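# Press kettle handle button to open lid, then withdraw

## Task

Get the kettle's lid open by pressing the button on its handle. The kettle has to stay upright, and at the finish no part of either arm may be in contact with it.

## Robot and tools

Robot: two arms. left_arm ends in a left hand and right_arm in a right hand; the left is a mirror copy of the right. Calibrated bases in the scene frame: left_arm at (-0.024, +0.333, 0) m, right_arm at (+0.007, -0.255, 0) m, both turned only slightly about z. A camera stand is fixed behind the arms. Anything that ends up off the table fails the job.

Scene frame: origin at table-top height, halfway between the two nominal bases. +z is up, +x points out over the table, +y is toward left_arm. Arm names do not match image left and right.

Hand point frame (right hand): +z runs along straight fingers toward the tips. +x runs across the palm away from the thumb; on the left hand +x points toward the thumb. The palm surface sits at y = -0.062. Bending fingers swing their tips toward +y. With the fingers straight, the knuckles are at z = -0.017 and the tips reach 0.139 m beyond. The index finger lies 0.023 m to the thumb side, the middle and ring 0.023 and 0.068 m to the far side. Each digit has a 0.03 m rubber tip. A rigid mast at the wrist, on the palm side (x +0.05 to +0.10, sign flipped for the left hand; z -0.16 to -0.11; y up to +0.06), can strike objects.

Tool execute_actions(actions, cameras). actions is a list of actions run one after another. Each action is a table of at most 15 rows; every row is one control step of 1/30 s, so an action lasts 0.5 s, and a short table repeats its final row to fill the 15 steps. Each row is one flat list of 48 numbers, all in [-1, 1], covering both arms even if only one moves: left dx, dy, dz, rx, ry, rz; then 16 left hand hinge goals; left current_limit; left speed; then the same 24 numbers for the right arm.

Pose numbers are offsets, not poses. They are measured along scene-frame axes from that arm's Hand target as it stood when the action began. Every row in an action is relative to that same start, not to the preceding row, but the next action starts from the new target, so sending the same offset again moves further. Scale: 1.0 equals 0.6 m or 180 degrees. rx, ry, rz form a single rotation vector, turning the hand about its target position. A translation longer than 1.0 is scaled back along its direction.

Hinge numbers are absolute goals, each mapped linearly between that hinge's two stops. Order: index_mcp, index_abd, index_pip, index_dip, middle_mcp, middle_abd, middle_pip, middle_dip, ring_mcp, ring_abd, ring_pip, ring_dip, thumb_cmc, thumb_axl, thumb_mcp, thumb_ipl. Straight values: _mcp +0.75, _abd 0.00, _pip +0.58, _dip +0.70, thumb_cmc +0.71, thumb_axl +0.68, thumb_mcp +0.23, thumb_ipl +0.17. Lower numbers curl fingers toward the palm, swing _abd away from the thumb, and bring the thumb round in front of the palm. A zero is a real goal; to keep a hand unchanged, resend its hand_goal, hand_current_limit and hand_speed. current_limit maps -1..+1 to 0..550 mA (floor 11 mA) and also limits hinge speed. speed sets goal travel at (speed+1)/2 of 8.5 rad/s. They start at +0.4 and -0.6 and remain as last set.

cameras: list of names (cam_head_left, cam_head_right, cam_high, cam_low, cam_left_wrist, cam_right_wrist, each 672x504), ["all"], or []. Images come back only when actions is empty or cameras requests them. A wrong name voids the call.

Tool zoom_image(camera, region): region [x0, y0, x1, y1] in pixels of that camera's latest image, origin top-left, up to 504 by 504; only cameras in the newest images can be zoomed.

Tool finished_scene(scene, optional, value 1) ends the episode permanently; call it only once the lid is open, the kettle upright and both hands clear.

Control behaviour: each step the commanded orientation is limited to within 40 degrees of the measured one, and position wins over orientation if both cannot be met. The hand often stops short of the Hand target; waiting does not help, but a further action (even all zeros) re-requests it, and any remaining gap can be sent as an offset. The elbow sags under load, so aim somewhat high. To stop pressing on something, command the target back beyond the current hand point. Near the waist axis a small hand move can swing the whole arm.

Results: end_effector_position (m) and end_effector_quat_wxyz in the scene frame, possibly off by a few cm; Hand target (base for the next offsets); joint positions, velocities (may read within noise) and torques (include gravity, offset and noisy; items 3 and 4 wrap at ±28 N m); per-hinge hand_goal, hand_measured, hand_current_ma (positive means toward -1) and hand_state (moving, goal, blocked, overload); some mid-action position samples. Joint ranges in rad: waist ±2.880, shoulder 0 to 3.142, elbow 0 to 3.019, wrist pitch -1.693 to 1.571, wrist yaw ±1.571, wrist roll ±2.094.

A call returns when motion stops, at most 3 s after its last action; the robot keeps the last command while you think.

Avoid: knocking the kettle over or off the table, hard impacts or shoves, any contact between the two arms or one hand gripping the other. A hinge drawing 495 mA or more for 5 s in total shuts off for 10 s. Motors heat under sustained load or overreach; MOTOR HOT appears at 85 °C and at 100 °C the arm drops. While an arm is stopped, new hand numbers are discarded.

Each tool is called after "Request:" as name([rows], argument=value, ...), one row to a line, values as JSON.

## Session

Request:
execute_actions(actions=[])

Scene clock: 0.00 s.
left_arm: end_effector_position=(+0.5795, +0.4874, +0.1730) hand_goal=(+0.754, +0.000, +0.576, +0.696, +0.754, +0.000, +0.576, +0.696, +0.754, +0.000, +0.576, +0.696, +0.714, +0.678, +0.226, +0.168) hand_measured=(+0.754, +0.000, +0.576, +0.696, +0.754, +0.000, +0.576, +0.696, +0.754, +0.000, +0.576, +0.696, +0.714, +0.678, +0.226, +0.168) hand_current_ma=(+0, +0, +0, +0, +0, +0, +0, +0, +0, +0, +0, +0, +0, +0, +0, +0) hand_state=(goal, goal, goal, goal, goal, goal, goal, goal, goal, goal, goal, goal, goal, goal, goal, goal) hand_current_limit=0.40 hand_speed=-0.60 end_effector_quat_wxyz=(+0.580, +0.054, +0.752, -0.307) | right_arm: end_effector_position=(+0.4288, -0.2146, +0.1933) hand_goal=(+0.754, +0.000, +0.576, +0.696, +0.754, +0.000, +0.576, +0.696, +0.754, +0.000, +0.576, +0.696, +0.714, +0.678, +0.226, +0.168) hand_measured=(+0.754, +0.000, +0.576, +0.696, +0.754, +0.000, +0.576, +0.696, +0.754, +0.000, +0.576, +0.696, +0.714, +0.678, +0.226, +0.168) hand_current_ma=(+0, +0, +0, +0, +0, +0, +0, +0, +0, +0, +0, +0, +0, +0, +0, +0) hand_state=(goal, goal, goal, goal, goal, goal, goal, goal, goal, goal, goal, goal, goal, goal, goal, goal) hand_current_limit=0.40 hand_speed=-0.60 end_effector_quat_wxyz=(+0.555, +0.384, +0.724, +0.143)
Joint positions: left_arm=[0.388 1.585 0.91 0.435 0.951 -1.789] | right_arm=[0.163 1.101 0.246 0.478 0.38 -0.686]
Joint velocities: within noise
Joint torques (N m): no reading
Motor temperatures (°C): left_arm=[37 31 32 33 30 31] | right_arm=[35 31 35 34 32 28]
Heat: left arm: hottest waist 37 °C; right arm: hottest waist 35 °C.
Hand target: left_arm +0.5875, +0.4908, +0.1913; +0.593, +0.064, +0.745, -0.301 | right_arm +0.4348, -0.2135, +0.2037; +0.562, +0.383, +0.718, +0.148

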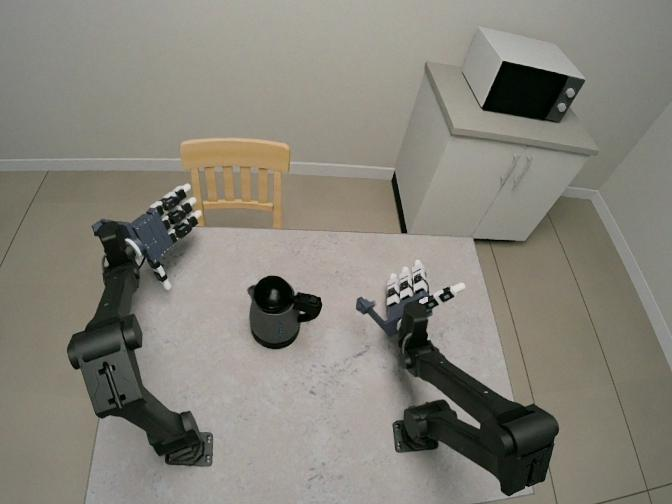

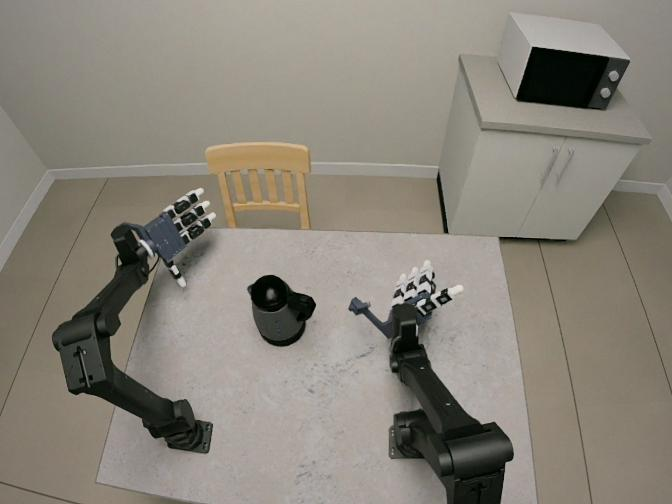

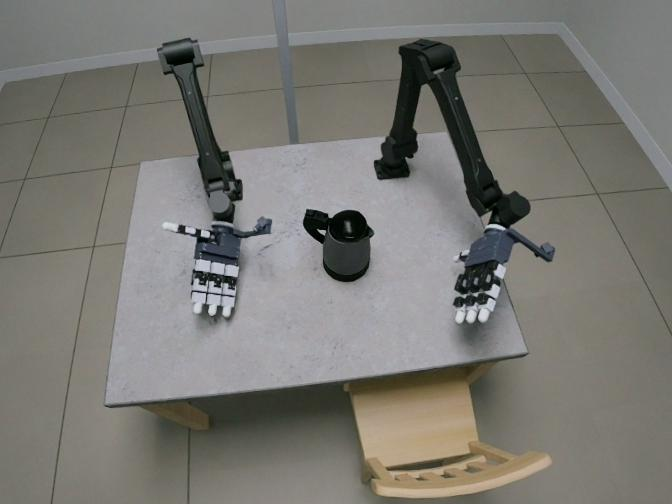

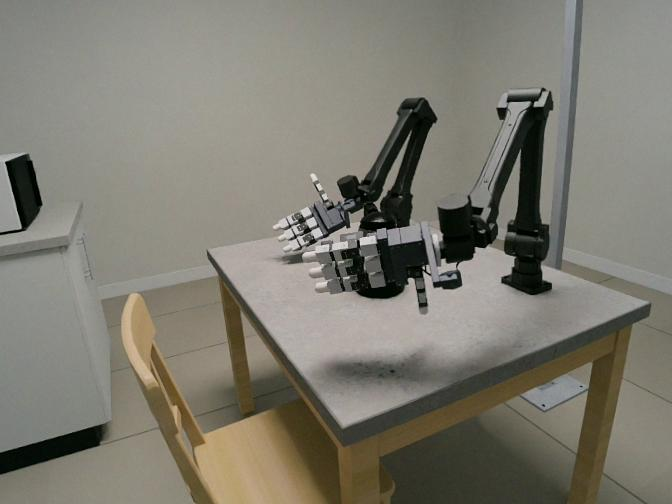

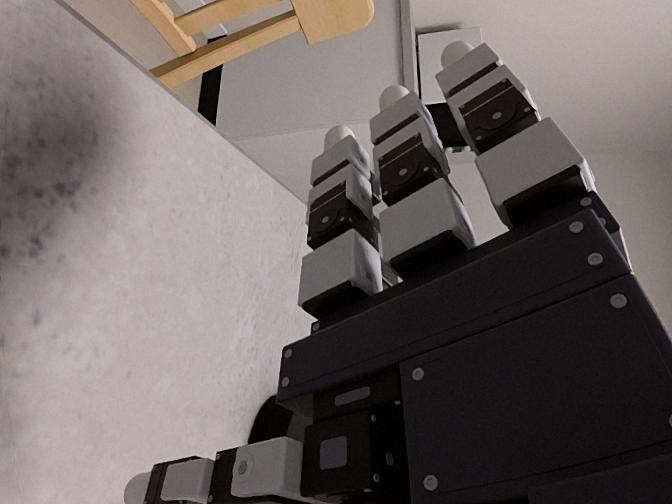

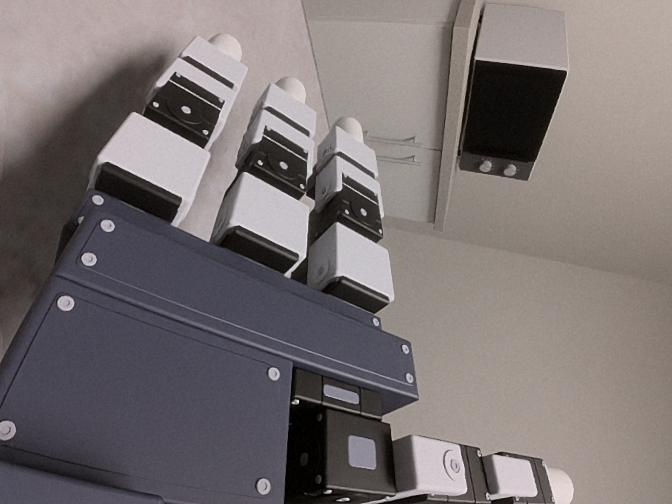

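Request:
zoom_image(camera="cam_head_left", region=[220, 250, 350, 360])

Request:
zoom_image(camera="cam_high", region=[280, 190, 400, 290])

Request:
zoom_image(camera="cam_head_right", region=[220, 250, 350, 360])

Scaled by 3.877 from the camera's 672x504 image, which has a finer 960x720 frame.

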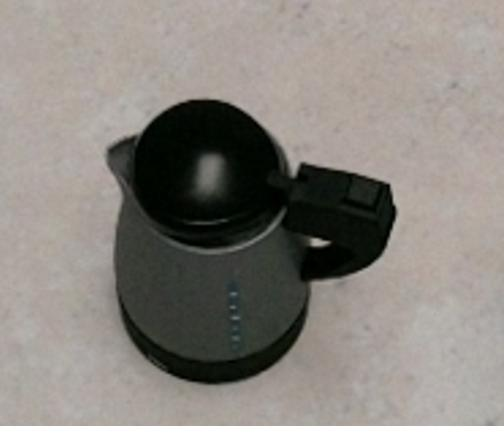

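Scaled by 4.200 from the camera's 672x504 image, which has a finer 960x720 frame.

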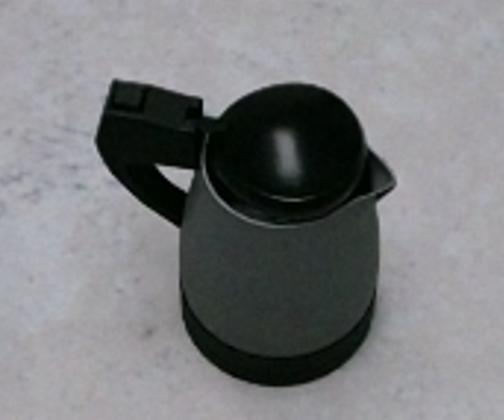

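Scaled by 3.877 from the camera's 672x504 image, which has a finer 960x720 frame.

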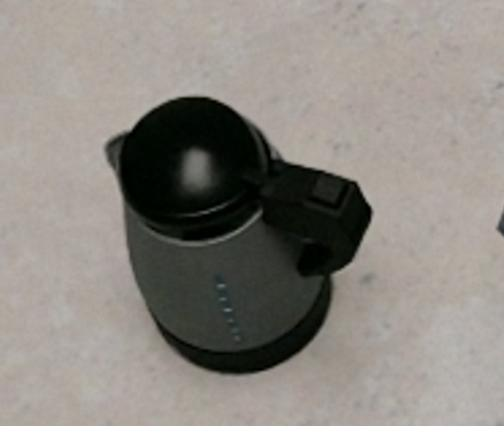

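Request:
execute_actions([
  [[0,0,0,0,0,0,0.754,0,0.576,0.696,0.754,0,0.576,0.696,0.754,0,0.576,0.696,0.714,0.678,0.226,0.168,0.4,-0.6,-0.06,0,0.12,0.003,0.064,0.0704,0.754,0,0.576,0.696,-0.068,0,-0.445,-0.174,-0.068,0,-0.445,-0.174,0.714,0.678,0.226,0.168,0.4,-0.6]],
  [[0,0,0,0,0,0,0.754,0,0.576,0.696,0.754,0,0.576,0.696,0.754,0,0.576,0.696,0.714,0.678,0.226,0.168,0.4,-0.6,-0.06,0.04,0.13,0.003,0.064,0.0704,0.754,0,0.576,0.696,-0.068,0,-0.445,-0.174,-0.068,0,-0.445,-0.174,0.714,0.678,0.226,0.168,0.4,-0.6]],
  [[0,0,0,0,0,0,0.754,0,0.576,0.696,0.754,0,0.576,0.696,0.754,0,0.576,0.696,0.714,0.678,0.226,0.168,0.4,-0.6,-0.06,0.1,0.10,0.003,0.064,0.0704,0.754,0,0.576,0.696,-0.068,0,-0.445,-0.174,-0.068,0,-0.445,-0.174,0.714,0.678,0.226,0.168,0.4,-0.6]],
], cameras=["cam_head_left","cam_high","cam_right_wrist"])

Scene clock: 15.60 s.
left_arm: end_effector_position=(+0.5795, +0.4874, +0.1730) hand_goal=(+0.754, +0.000, +0.576, +0.696, +0.754, +0.000, +0.576, +0.696, +0.754, +0.000, +0.576, +0.696, +0.714, +0.678, +0.226, +0.168) hand_measured=(+0.752, +0.000, +0.576, +0.696, +0.752, +0.000, +0.576, +0.696, +0.752, +0.000, +0.576, +0.696, +0.712, +0.678, +0.226, +0.168) hand_current_ma=(-3, +1, +1, +0, -3, +1, +1, +0, -3, +1, +1, +0, -2, -1, +0, +0) hand_state=(goal, goal, goal, goal, goal, goal, goal, goal, goal, goal, goal, goal, goal, goal, goal, goal) hand_current_limit=0.40 hand_speed=-0.60 end_effector_quat_wxyz=(+0.580, +0.054, +0.752, -0.307) | right_arm: end_effector_position=(+0.3278, -0.1335, +0.3903) hand_goal=(+0.754, +0.000, +0.576, +0.696, -0.068, +0.000, -0.444, -0.174, -0.068, +0.000, -0.444, -0.174, +0.714, +0.678, +0.226, +0.168) hand_measured=(+0.758, -0.002, +0.576, +0.696, -0.056, -0.002, -0.440, -0.172, -0.058, -0.002, -0.442, -0.172, +0.718, +0.678, +0.224, +0.168) hand_current_ma=(+2, +0, +0, +0, +9, +0, +1, +1, +9, -1, +1, +1, +2, +0, -1, +0) hand_state=(goal, goal, goal, goal, goal, goal, goal, goal, goal, goal, goal, goal, goal, goal, goal, goal) hand_current_limit=0.40 hand_speed=-0.60 end_effector_quat_wxyz=(+0.231, +0.179, +0.933, +0.211)
Joint positions: left_arm=[0.388 1.585 0.91 0.435 0.951 -1.789] | right_arm=[0.024 0.739 1.026 -1.288 -0.3 -1.072]
Joint torques (N m): left_arm=[2.02 -14.8 8.43 2.13 0.32 -0.05] | right_arm=[2.49 -2.14 13 0.84 -0.36 -0.08]
Heat: left arm: hottest waist 37 °C; right arm: hottest elbow 38 °C.
Hand target: left_arm +0.5875, +0.4908, +0.1913; +0.593, +0.064, +0.745, -0.301 | right_arm +0.3268, -0.1296, +0.4138; +0.245, +0.166, +0.931, +0.212
Off the commanded pose: left_arm 0.020 m, 2 deg | right_arm 0.024 m, 2 deg.
Step readings (end_effector_position of left_arm | right_arm):
0: (+0.5795, +0.4874, +0.1730) | (+0.4288, -0.2146, +0.1933)
1: (+0.5795, +0.4874, +0.1730) | (+0.4287, -0.2138, +0.1936)
2: (+0.5795, +0.4874, +0.1730) | (+0.4274, -0.2097, +0.1932)
4: (+0.5795, +0.4874, +0.1730) | (+0.4203, -0.2035, +0.2026)
8: (+0.5795, +0.4874, +0.1730) | (+0.3959, -0.2063, +0.2490)
15: (+0.5795, +0.4874, +0.1730) | (+0.3847, -0.2120, +0.2604)
16: (+0.5795, +0.4874, +0.1730) | (+0.3851, -0.2116, +0.2580)
17: (+0.5795, +0.4874, +0.1730) | (+0.3833, -0.2077, +0.2557)
19: (+0.5795, +0.4874, +0.1730) | (+0.3747, -0.1982, +0.2582)
23: (+0.5795, +0.4874, +0.1730) | (+0.3577, -0.1875, +0.3003)
30: (+0.5795, +0.4874, +0.1730) | (+0.3581, -0.1886, +0.3503)
31: (+0.5795, +0.4874, +0.1730) | (+0.3586, -0.1882, +0.3486)
32: (+0.5795, +0.4874, +0.1730) | (+0.3557, -0.1851, +0.3454)
34: (+0.5795, +0.4874, +0.1730) | (+0.3466, -0.1731, +0.3420)
38: (+0.5795, +0.4874, +0.1730) | (+0.3300, -0.1467, +0.3690)
45: (+0.5795, +0.4874, +0.1730) | (+0.3256, -0.1351, +0.4021)
Images, in order (width x height): cam_head_left 672x504, cam_high 672x504, cam_right_wrist 672x504.

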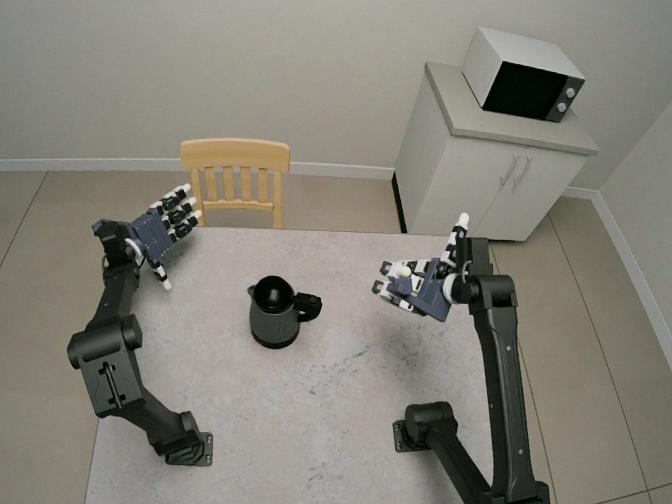

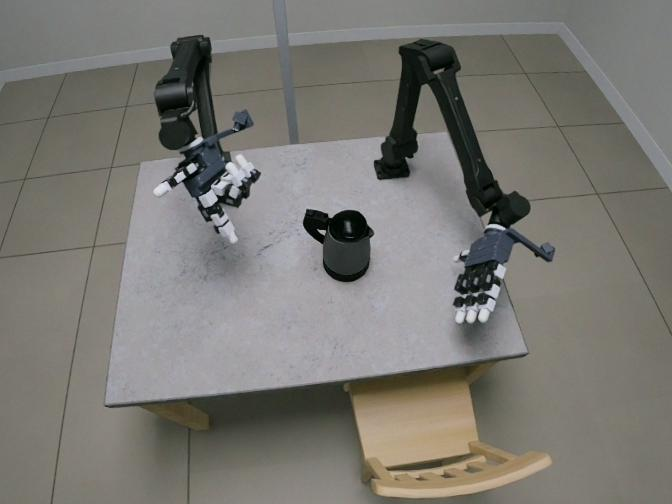

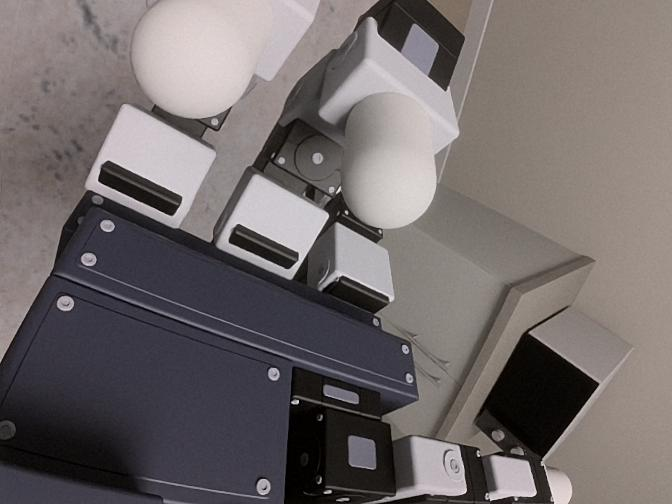

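Request:
execute_actions([
  [[0,0,0,0,0,0,0.754,0,0.576,0.696,0.754,0,0.576,0.696,0.754,0,0.576,0.696,0.714,0.678,0.226,0.168,0.4,-0.6,-0.055,0.13,0.05,0.003,0.064,0.0704,0.754,0,0.576,0.696,-0.068,0,-0.445,-0.174,-0.068,0,-0.445,-0.174,0.714,0.678,0.226,0.168,0.4,-0.6]],
  [[0,0,0,0,0,0,0.754,0,0.576,0.696,0.754,0,0.576,0.696,0.754,0,0.576,0.696,0.714,0.678,0.226,0.168,0.4,-0.6,-0.05,0.13,0.033,0.003,0.064,0.0704,0.754,0,0.576,0.696,-0.068,0,-0.445,-0.174,-0.068,0,-0.445,-0.174,0.714,0.678,0.226,0.168,0.4,-0.6]],
], cameras=["cam_head_left","cam_head_right","cam_high","cam_low"])

Scene clock: 17.83 s.
left_arm: end_effector_position=(+0.5795, +0.4874, +0.1730) hand_goal=(+0.754, +0.000, +0.576, +0.696, +0.754, +0.000, +0.576, +0.696, +0.754, +0.000, +0.576, +0.696, +0.714, +0.678, +0.226, +0.168) hand_measured=(+0.752, +0.000, +0.576, +0.696, +0.752, +0.000, +0.576, +0.696, +0.752, +0.000, +0.576, +0.696, +0.712, +0.678, +0.226, +0.168) hand_current_ma=(-3, +1, +1, +0, -3, +1, +1, +0, -3, +1, +1, +0, -2, -1, +0, +0) hand_state=(goal, goal, goal, goal, goal, goal, goal, goal, goal, goal, goal, goal, goal, goal, goal, goal) hand_current_limit=0.40 hand_speed=-0.60 end_effector_quat_wxyz=(+0.580, +0.054, +0.752, -0.307) | right_arm: end_effector_position=(+0.2640, +0.0227, +0.4422) hand_goal=(+0.754, +0.000, +0.576, +0.696, -0.068, +0.000, -0.444, -0.174, -0.068, +0.000, -0.444, -0.174, +0.714, +0.678, +0.226, +0.168) hand_measured=(+0.758, -0.002, +0.576, +0.696, -0.056, -0.002, -0.440, -0.172, -0.058, -0.002, -0.442, -0.172, +0.720, +0.678, +0.224, +0.168) hand_current_ma=(+2, +0, +0, +0, +9, +0, +1, +1, +9, +0, +1, +1, +3, +0, -1, +0) hand_state=(goal, goal, goal, goal, goal, goal, goal, goal, goal, goal, goal, goal, goal, goal, goal, goal) hand_current_limit=0.40 hand_speed=-0.60 end_effector_quat_wxyz=(+0.003, +0.006, +0.972, +0.235)
Joint positions: left_arm=[0.388 1.585 0.91 0.435 0.951 -1.789] | right_arm=[0.484 1.039 1.409 -1.695 -0.41 -1.015]
Joint torques (N m): left_arm=[2.14 -15.38 8.58 2.11 0.21 -0.04] | right_arm=[2.67 -5.42 12.29 0.31 -0.62 0.07]
Heat: left arm: hottest waist 37 °C; right arm: hottest elbow 39 °C.
Hand target: left_arm +0.5875, +0.4908, +0.1913; +0.593, +0.064, +0.745, -0.301 | right_arm +0.2638, +0.0264, +0.4636; +0.002, +0.000, +0.973, +0.232
Off the commanded pose: left_arm 0.020 m, 2 deg | right_arm 0.022 m, 1 deg.
joint sent to its limit (right arm) — joint 4 (wrist pitch), lower limit. The joint targets still meet the commanded pose.
Step readings (end_effector_position of left_arm | right_arm):
0: (+0.5795, +0.4874, +0.1730) | (+0.3277, -0.1334, +0.3902)
1: (+0.5795, +0.4874, +0.1730) | (+0.3270, -0.1329, +0.3903)
2: (+0.5795, +0.4874, +0.1730) | (+0.3239, -0.1301, +0.3901)
4: (+0.5795, +0.4874, +0.1730) | (+0.3112, -0.1112, +0.3951)
8: (+0.5795, +0.4874, +0.1730) | (+0.2931, -0.0718, +0.4169)
15: (+0.5795, +0.4874, +0.1730) | (+0.2918, -0.0555, +0.4240)
16: (+0.5795, +0.4874, +0.1730) | (+0.2916, -0.0546, +0.4229)
17: (+0.5795, +0.4874, +0.1730) | (+0.2890, -0.0516, +0.4225)
19: (+0.5795, +0.4874, +0.1730) | (+0.2774, -0.0330, +0.4284)
23: (+0.5795, +0.4874, +0.1730) | (+0.2620, +0.0080, +0.4427)
30: (+0.5795, +0.4874, +0.1730) | (+0.2636, +0.0225, +0.4386)
Images, in order (width x height): cam_head_left 672x504, cam_head_right 672x504, cam_high 672x504, cam_low 672x504.

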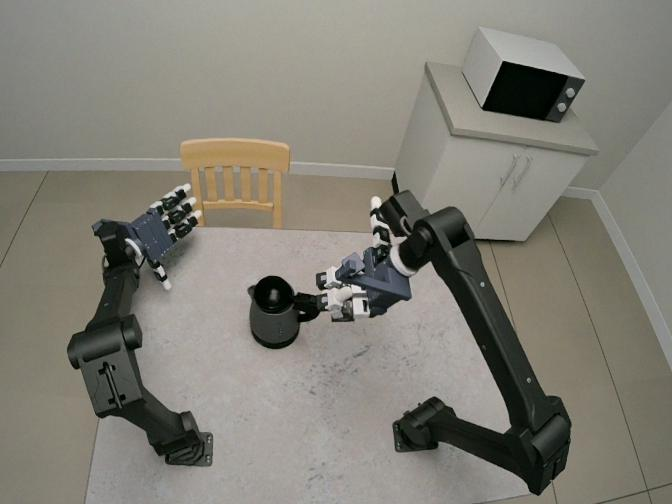

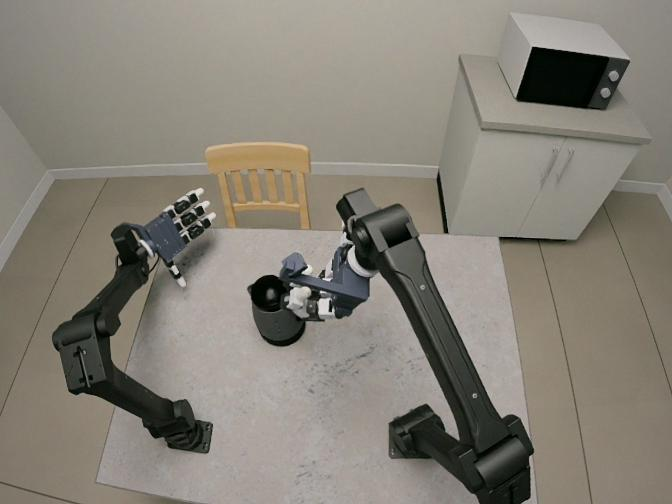

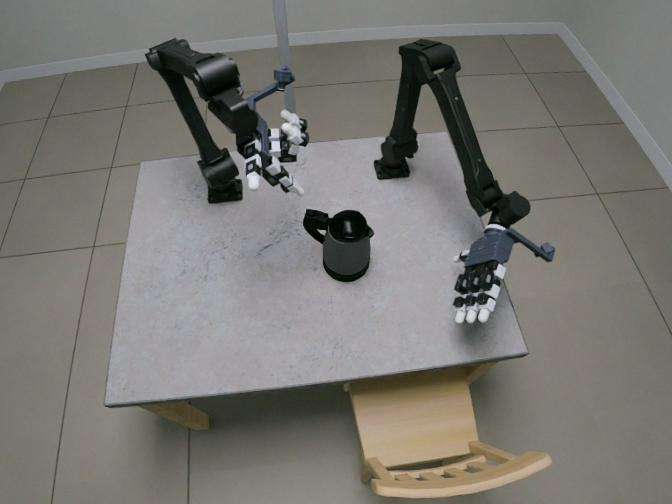

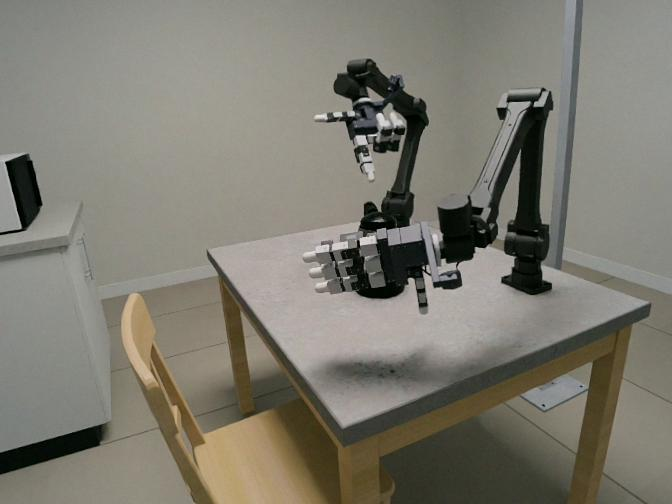

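Request:
zoom_image(camera="cam_high", region=[210, 90, 400, 290])

Request:
zoom_image(camera="cam_low", region=[300, 80, 460, 240])

Request:
zoom_image(camera="cam_head_left", region=[220, 190, 440, 360])

Scaled by 2.520 from the camera's 672x504 image, which has a finer 960x720 frame.

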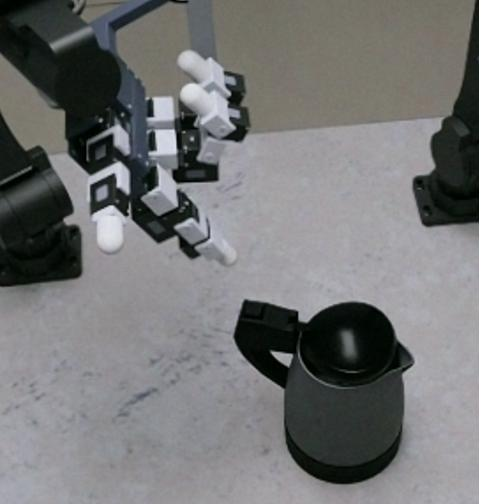

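Scaled by 3.150 from the camera's 672x504 image, which has a finer 960x720 frame.

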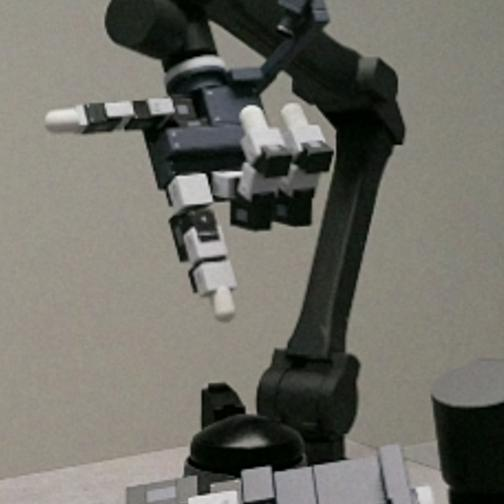

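Scaled by 2.291 from the camera's 672x504 image, which has a finer 960x720 frame.

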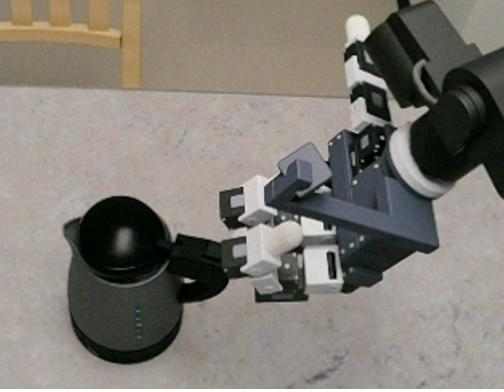

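Request:
execute_actions([
  [[0,0,0,0,0,0,0.754,0,0.576,0.696,0.754,0,0.576,0.696,0.754,0,0.576,0.696,0.714,0.678,0.226,0.168,0.4,-0.6,-0.023,0.036,-0.091,0,-0.067,0,0.754,0,0.576,0.696,-0.068,0,-0.445,-0.174,-0.068,0,-0.445,-0.174,0.714,0.678,0.226,0.168,0.4,-0.6]],
], cameras=["cam_head_left","cam_high","cam_low"])

Request:
zoom_image(camera="cam_high", region=[250, 140, 380, 250])

Request:
zoom_image(camera="cam_low", region=[320, 130, 420, 230])

Request:
zoom_image(camera="cam_head_left", region=[240, 230, 360, 350])

Scene clock: 31.13 s.
left_arm: end_effector_position=(+0.5795, +0.4874, +0.1730) hand_goal=(+0.754, +0.000, +0.576, +0.696, +0.754, +0.000, +0.576, +0.696, +0.754, +0.000, +0.576, +0.696, +0.714, +0.678, +0.226, +0.168) hand_measured=(+0.752, +0.000, +0.576, +0.696, +0.752, +0.000, +0.576, +0.696, +0.752, +0.000, +0.576, +0.696, +0.712, +0.678, +0.226, +0.168) hand_current_ma=(-3, +1, +1, +0, -3, +1, +1, +0, -3, +1, +1, +0, -2, -1, +0, +0) hand_state=(goal, goal, goal, goal, goal, goal, goal, goal, goal, goal, goal, goal, goal, goal, goal, goal) hand_current_limit=0.40 hand_speed=-0.60 end_effector_quat_wxyz=(+0.580, +0.054, +0.752, -0.307) | right_arm: end_effector_position=(+0.2516, +0.0450, +0.4074) hand_goal=(+0.754, +0.000, +0.576, +0.696, -0.068, +0.000, -0.444, -0.174, -0.068, +0.000, -0.444, -0.174, +0.714, +0.678, +0.226, +0.168) hand_measured=(+0.758, -0.002, +0.576, +0.696, -0.056, -0.002, -0.440, -0.172, -0.058, -0.002, -0.442, -0.172, +0.720, +0.678, +0.224, +0.168) hand_current_ma=(+2, +0, +0, +0, +9, +0, +1, +1, +9, +0, +1, +1, +2, +0, -1, +0) hand_state=(goal, goal, goal, goal, goal, goal, goal, goal, goal, goal, goal, goal, goal, goal, goal, goal) hand_current_limit=0.40 hand_speed=-0.60 end_effector_quat_wxyz=(+0.097, -0.023, +0.969, +0.226)
Joint positions: left_arm=[0.388 1.585 0.91 0.435 0.951 -1.789] | right_arm=[0.633 0.933 1.227 -1.432 -0.251 -0.924]
Joint torques (N m): left_arm=[1.85 -15.03 8.54 2.17 0.26 -0.07] | right_arm=[2.2 -5.48 8.72 1.92 -0.31 0.11]
Motor temperatures (°C): left_arm=[37 34 35 33 30 31] | right_arm=[35 31 41 34 32 28]
Heat: left arm: hottest waist 37 °C; right arm: hottest elbow 41 °C.
Hand target: left_arm +0.5875, +0.4908, +0.1913; +0.593, +0.064, +0.745, -0.301 | right_arm +0.2500, +0.0479, +0.4090; +0.104, -0.024, +0.967, +0.230
Off the commanded pose: left_arm 0.020 m, 2 deg | right_arm 0.004 m, 1 deg.
Step readings (end_effector_position of left_arm | right_arm):
0: (+0.5795, +0.4874, +0.1730) | (+0.2640, +0.0227, +0.4422)
1: (+0.5795, +0.4874, +0.1730) | (+0.2640, +0.0228, +0.4419)
2: (+0.5795, +0.4874, +0.1730) | (+0.2658, +0.0231, +0.4399)
4: (+0.5795, +0.4874, +0.1730) | (+0.2668, +0.0286, +0.4337)
8: (+0.5795, +0.4874, +0.1730) | (+0.2500, +0.0409, +0.4118)
15: (+0.5795, +0.4874, +0.1730) | (+0.2492, +0.0446, +0.4072)
Images, in order (width x height): cam_head_left 672x504, cam_high 672x504, cam_low 672x504.

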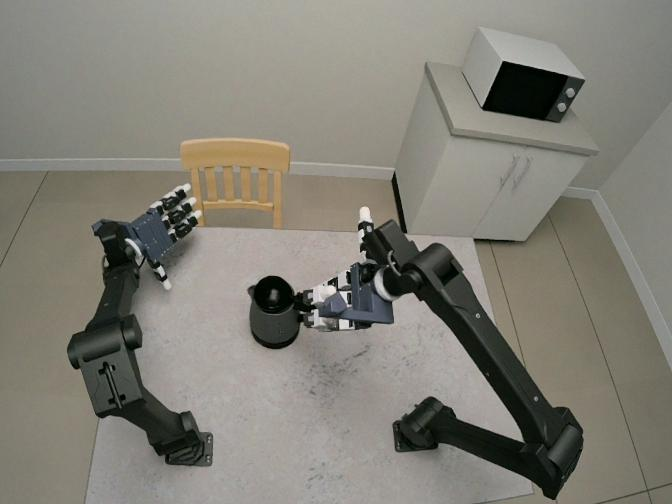

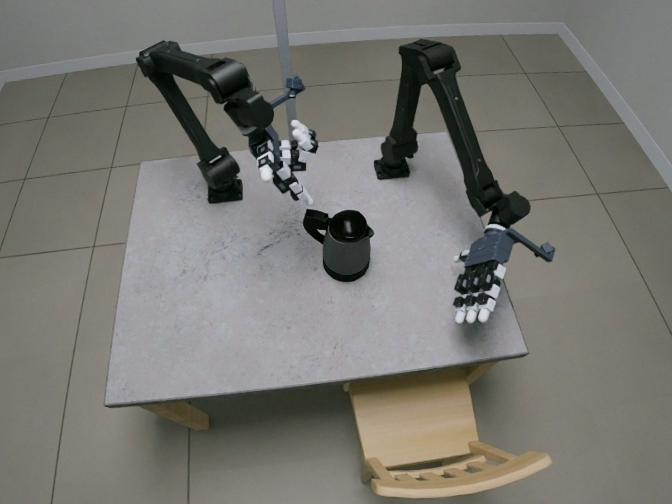

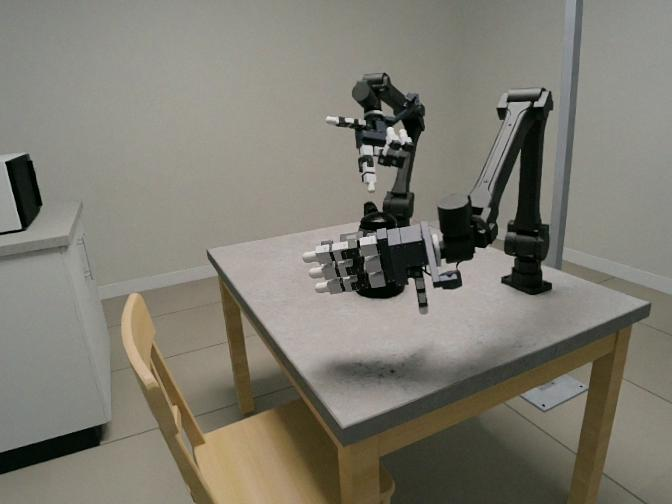

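Scaled by 3.877 from the camera's 672x504 image, which has a finer 960x720 frame.

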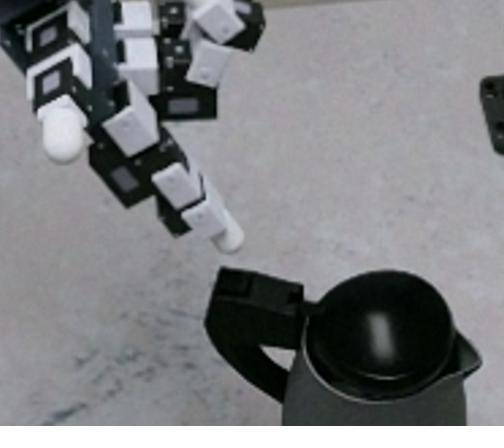

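Scaled by 5.040 from the camera's 672x504 image, which has a finer 960x720 frame.

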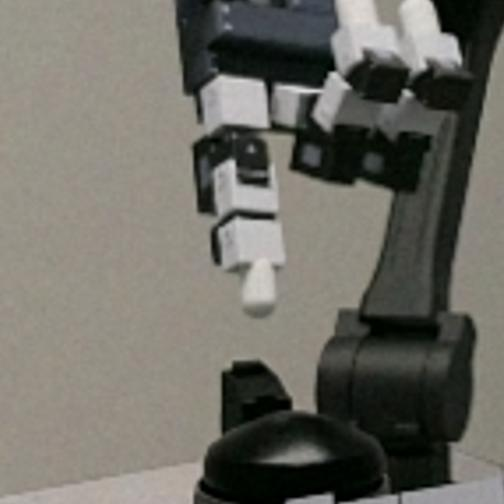

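Scaled by 4.200 from the camera's 672x504 image, which has a finer 960x720 frame.

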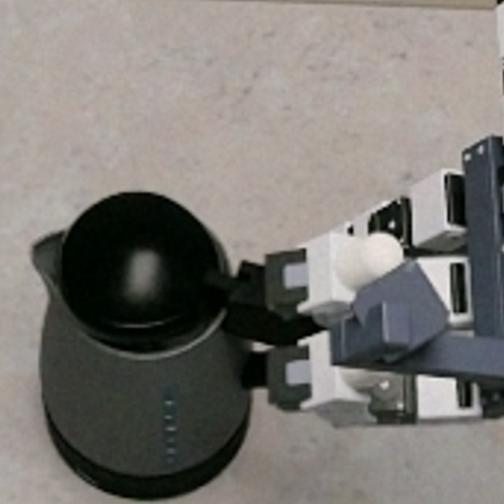

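Request:
execute_actions([
  [[0,0,0,0,0,0,0.754,0,0.576,0.696,0.754,0,0.576,0.696,0.754,0,0.576,0.696,0.714,0.678,0.226,0.168,0.4,-0.6,0.007,-0.004,-0.038,0,0,0,0.754,0,0.576,0.696,-0.068,0,-0.445,-0.174,-0.068,0,-0.445,-0.174,0.714,0.678,0.226,0.168,0.4,-0.6]],
], cameras=["cam_high","cam_low"])

Request:
zoom_image(camera="cam_high", region=[280, 170, 350, 230])

Request:
zoom_image(camera="cam_low", region=[340, 160, 410, 220])

Scene clock: 34.23 s.
left_arm: end_effector_position=(+0.5795, +0.4874, +0.1730) hand_goal=(+0.754, +0.000, +0.576, +0.696, +0.754, +0.000, +0.576, +0.696, +0.754, +0.000, +0.576, +0.696, +0.714, +0.678, +0.226, +0.168) hand_measured=(+0.752, +0.000, +0.576, +0.696, +0.752, +0.000, +0.576, +0.696, +0.752, +0.000, +0.576, +0.696, +0.712, +0.678, +0.226, +0.168) hand_current_ma=(-3, +1, +1, +0, -3, +1, +1, +0, -3, +1, +1, +0, -2, -1, +0, +0) hand_state=(goal, goal, goal, goal, goal, goal, goal, goal, goal, goal, goal, goal, goal, goal, goal, goal) hand_current_limit=0.40 hand_speed=-0.60 end_effector_quat_wxyz=(+0.580, +0.054, +0.752, -0.307) | right_arm: end_effector_position=(+0.2522, +0.0454, +0.3839) hand_goal=(+0.754, +0.000, +0.576, +0.696, -0.068, +0.000, -0.444, -0.174, -0.068, +0.000, -0.444, -0.174, +0.714, +0.678, +0.226, +0.168) hand_measured=(+0.758, -0.002, +0.576, +0.696, -0.056, -0.002, -0.440, -0.172, -0.058, -0.002, -0.442, -0.172, +0.720, +0.678, +0.224, +0.168) hand_current_ma=(+1, -1, +0, +0, +9, +0, +1, +1, +9, +0, +1, +1, +2, +0, -1, +0) hand_state=(goal, goal, goal, goal, goal, goal, goal, goal, goal, goal, goal, goal, goal, goal, goal, goal) hand_current_limit=0.40 hand_speed=-0.60 end_effector_quat_wxyz=(+0.096, -0.023, +0.969, +0.225)
Joint positions: left_arm=[0.388 1.585 0.91 0.435 0.951 -1.789] | right_arm=[0.633 0.92 1.158 -1.379 -0.251 -0.923]
Joint torques (N m): left_arm=[2.14 -14.86 8.7 2.17 0.27 -0.03] | right_arm=[1.2 -5.48 9.02 1.88 -0.55 -0.04]
Heat: left arm: hottest waist 37 °C; right arm: hottest elbow 41 °C.
Hand target: left_arm +0.5875, +0.4908, +0.1913; +0.593, +0.064, +0.745, -0.301 | right_arm +0.2543, +0.0455, +0.3862; +0.104, -0.025, +0.967, +0.230
Off the commanded pose: left_arm 0.020 m, 2 deg | right_arm 0.003 m, 1 deg.
Step readings (end_effector_position of left_arm | right_arm):
0: (+0.5795, +0.4874, +0.1730) | (+0.2516, +0.0450, +0.4074)
1: (+0.5795, +0.4874, +0.1730) | (+0.2517, +0.0450, +0.4071)
2: (+0.5795, +0.4874, +0.1730) | (+0.2521, +0.0453, +0.4063)
4: (+0.5795, +0.4874, +0.1730) | (+0.2523, +0.0455, +0.4014)
8: (+0.5795, +0.4874, +0.1730) | (+0.2513, +0.0447, +0.3864)
15: (+0.5795, +0.4874, +0.1730) | (+0.2521, +0.0453, +0.3838)
Images, in order (width x height): cam_high 672x504, cam_low 672x504.

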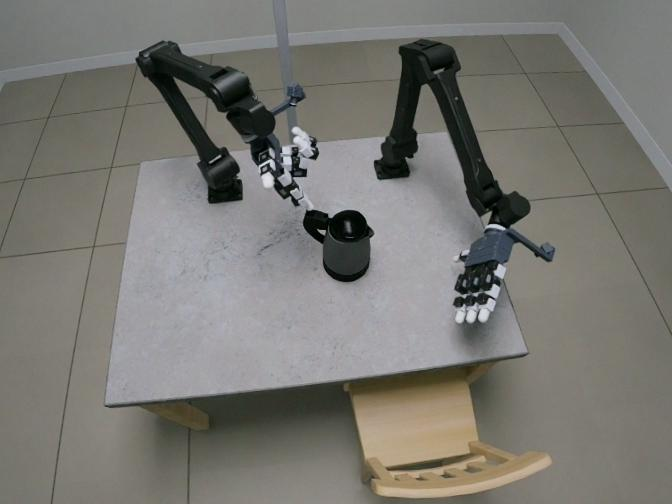

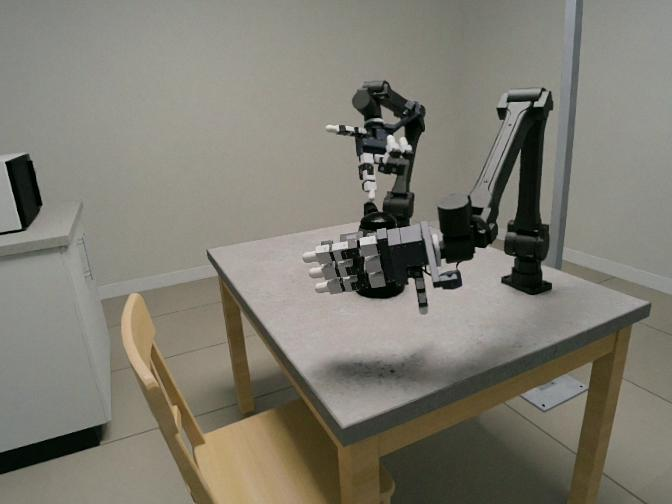

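Scaled by 7.200 from the camera's 672x504 image, which has a finer 960x720 frame.

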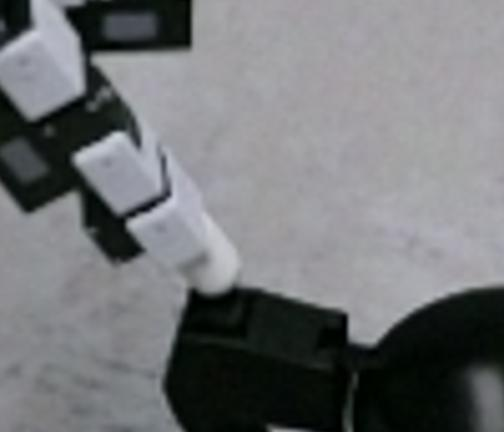

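Scaled by 7.200 from the camera's 672x504 image, which has a finer 960x720 frame.

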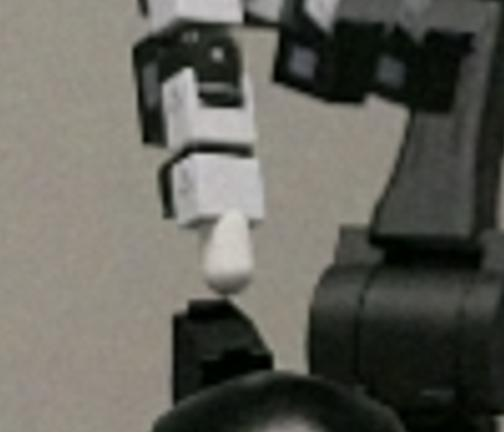

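Request:
execute_actions([
  [[0,0,0,0,0,0,0.754,0,0.576,0.696,0.754,0,0.576,0.696,0.754,0,0.576,0.696,0.714,0.678,0.226,0.168,0.4,-0.6,0.008,0.002,-0.013,0,0,0,0.754,0,0.576,0.696,-0.068,0,-0.445,-0.174,-0.068,0,-0.445,-0.174,0.714,0.678,0.226,0.168,0.4,-0.6]],
], cameras=["cam_head_left","cam_high","cam_low"])

Request:
zoom_image(camera="cam_high", region=[280, 170, 350, 230])

Request:
zoom_image(camera="cam_low", region=[340, 160, 410, 220])

Request:
zoom_image(camera="cam_head_left", region=[270, 270, 340, 330])

Scene clock: 36.43 s.
left_arm: end_effector_position=(+0.5795, +0.4874, +0.1730) hand_goal=(+0.754, +0.000, +0.576, +0.696, +0.754, +0.000, +0.576, +0.696, +0.754, +0.000, +0.576, +0.696, +0.714, +0.678, +0.226, +0.168) hand_measured=(+0.752, +0.000, +0.576, +0.696, +0.752, +0.000, +0.576, +0.696, +0.752, +0.000, +0.576, +0.696, +0.712, +0.678, +0.226, +0.168) hand_current_ma=(-3, +1, +1, +0, -3, +1, +1, +0, -3, +1, +1, +0, -2, -1, +0, +0) hand_state=(goal, goal, goal, goal, goal, goal, goal, goal, goal, goal, goal, goal, goal, goal, goal, goal) hand_current_limit=0.40 hand_speed=-0.60 end_effector_quat_wxyz=(+0.580, +0.054, +0.752, -0.307) | right_arm: end_effector_position=(+0.2540, +0.0471, +0.3823) hand_goal=(+0.754, +0.000, +0.576, +0.696, -0.068, +0.000, -0.444, -0.174, -0.068, +0.000, -0.444, -0.174, +0.714, +0.678, +0.226, +0.168) hand_measured=(+0.758, -0.004, +0.576, +0.696, -0.056, -0.002, -0.440, -0.172, -0.058, -0.002, -0.442, -0.172, +0.720, +0.678, +0.224, +0.168) hand_current_ma=(+1, -2, +0, +0, +9, +0, +1, +1, +9, +0, +1, +1, +2, +0, -1, +0) hand_state=(goal, goal, goal, goal, goal, goal, goal, goal, goal, goal, goal, goal, goal, goal, goal, goal) hand_current_limit=0.40 hand_speed=-0.60 end_effector_quat_wxyz=(+0.100, -0.025, +0.968, +0.229)
Joint positions: left_arm=[0.388 1.585 0.91 0.435 0.951 -1.789] | right_arm=[0.632 0.919 1.148 -1.358 -0.253 -0.925]
Joint torques (N m): left_arm=[1.55 -15.09 8.69 2.03 0.31 -0.07] | right_arm=[0.91 -4.78 8.51 2.21 -0.57 -0.06]
Heat: left arm: hottest waist 37 °C; right arm: hottest elbow 41 °C.
Hand target: left_arm +0.5875, +0.4908, +0.1913; +0.593, +0.064, +0.745, -0.301 | right_arm +0.2590, +0.0468, +0.3784; +0.104, -0.025, +0.967, +0.231
Off the commanded pose: left_arm 0.020 m, 2 deg | right_arm 0.006 m, 1 deg.
Step readings (end_effector_position of left_arm | right_arm):
0: (+0.5795, +0.4874, +0.1730) | (+0.2523, +0.0455, +0.3840)
1: (+0.5795, +0.4874, +0.1730) | (+0.2523, +0.0455, +0.3840)
2: (+0.5795, +0.4874, +0.1730) | (+0.2525, +0.0457, +0.3839)
4: (+0.5795, +0.4874, +0.1730) | (+0.2533, +0.0464, +0.3834)
8: (+0.5795, +0.4874, +0.1730) | (+0.2539, +0.0470, +0.3824)
15: (+0.5795, +0.4874, +0.1730) | (+0.2540, +0.0471, +0.3823)
Images, in order (width x height): cam_head_left 672x504, cam_high 672x504, cam_low 672x504.

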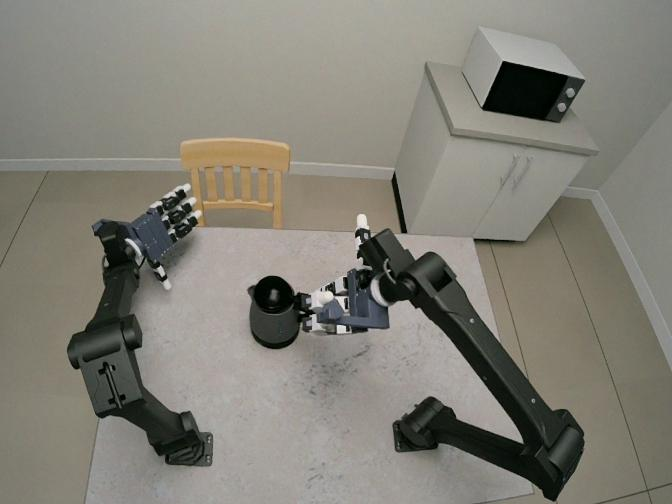

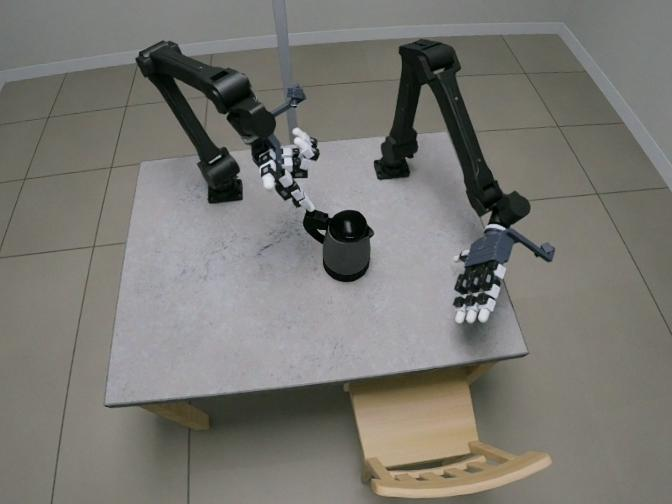

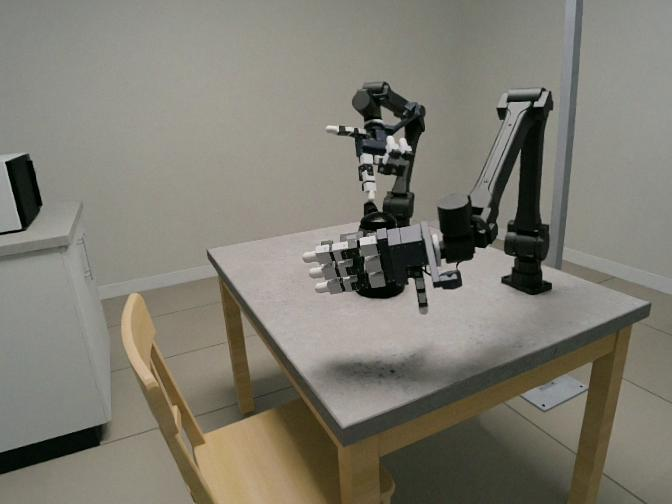

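Scaled by 7.200 from the camera's 672x504 image, which has a finer 960x720 frame.

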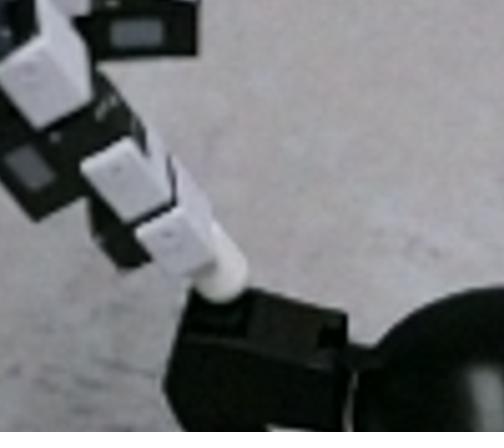

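Scaled by 7.200 from the camera's 672x504 image, which has a finer 960x720 frame.

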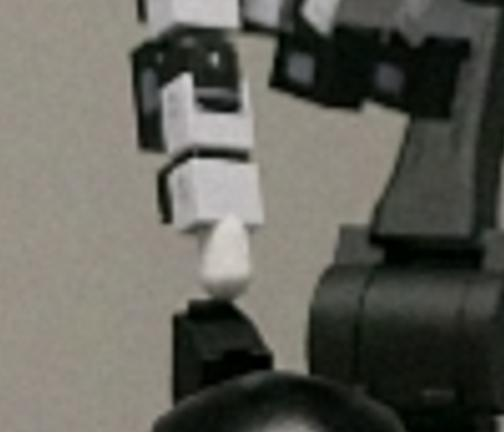

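Scaled by 7.200 from the camera's 672x504 image, which has a finer 960x720 frame.

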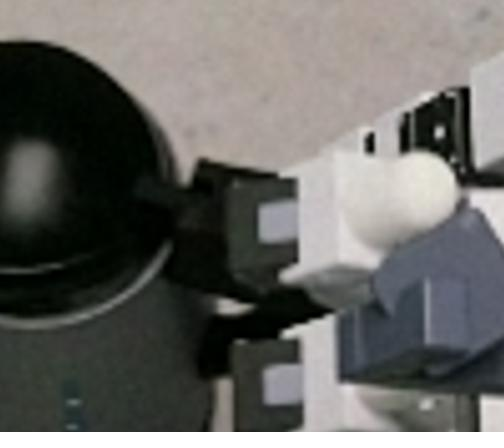

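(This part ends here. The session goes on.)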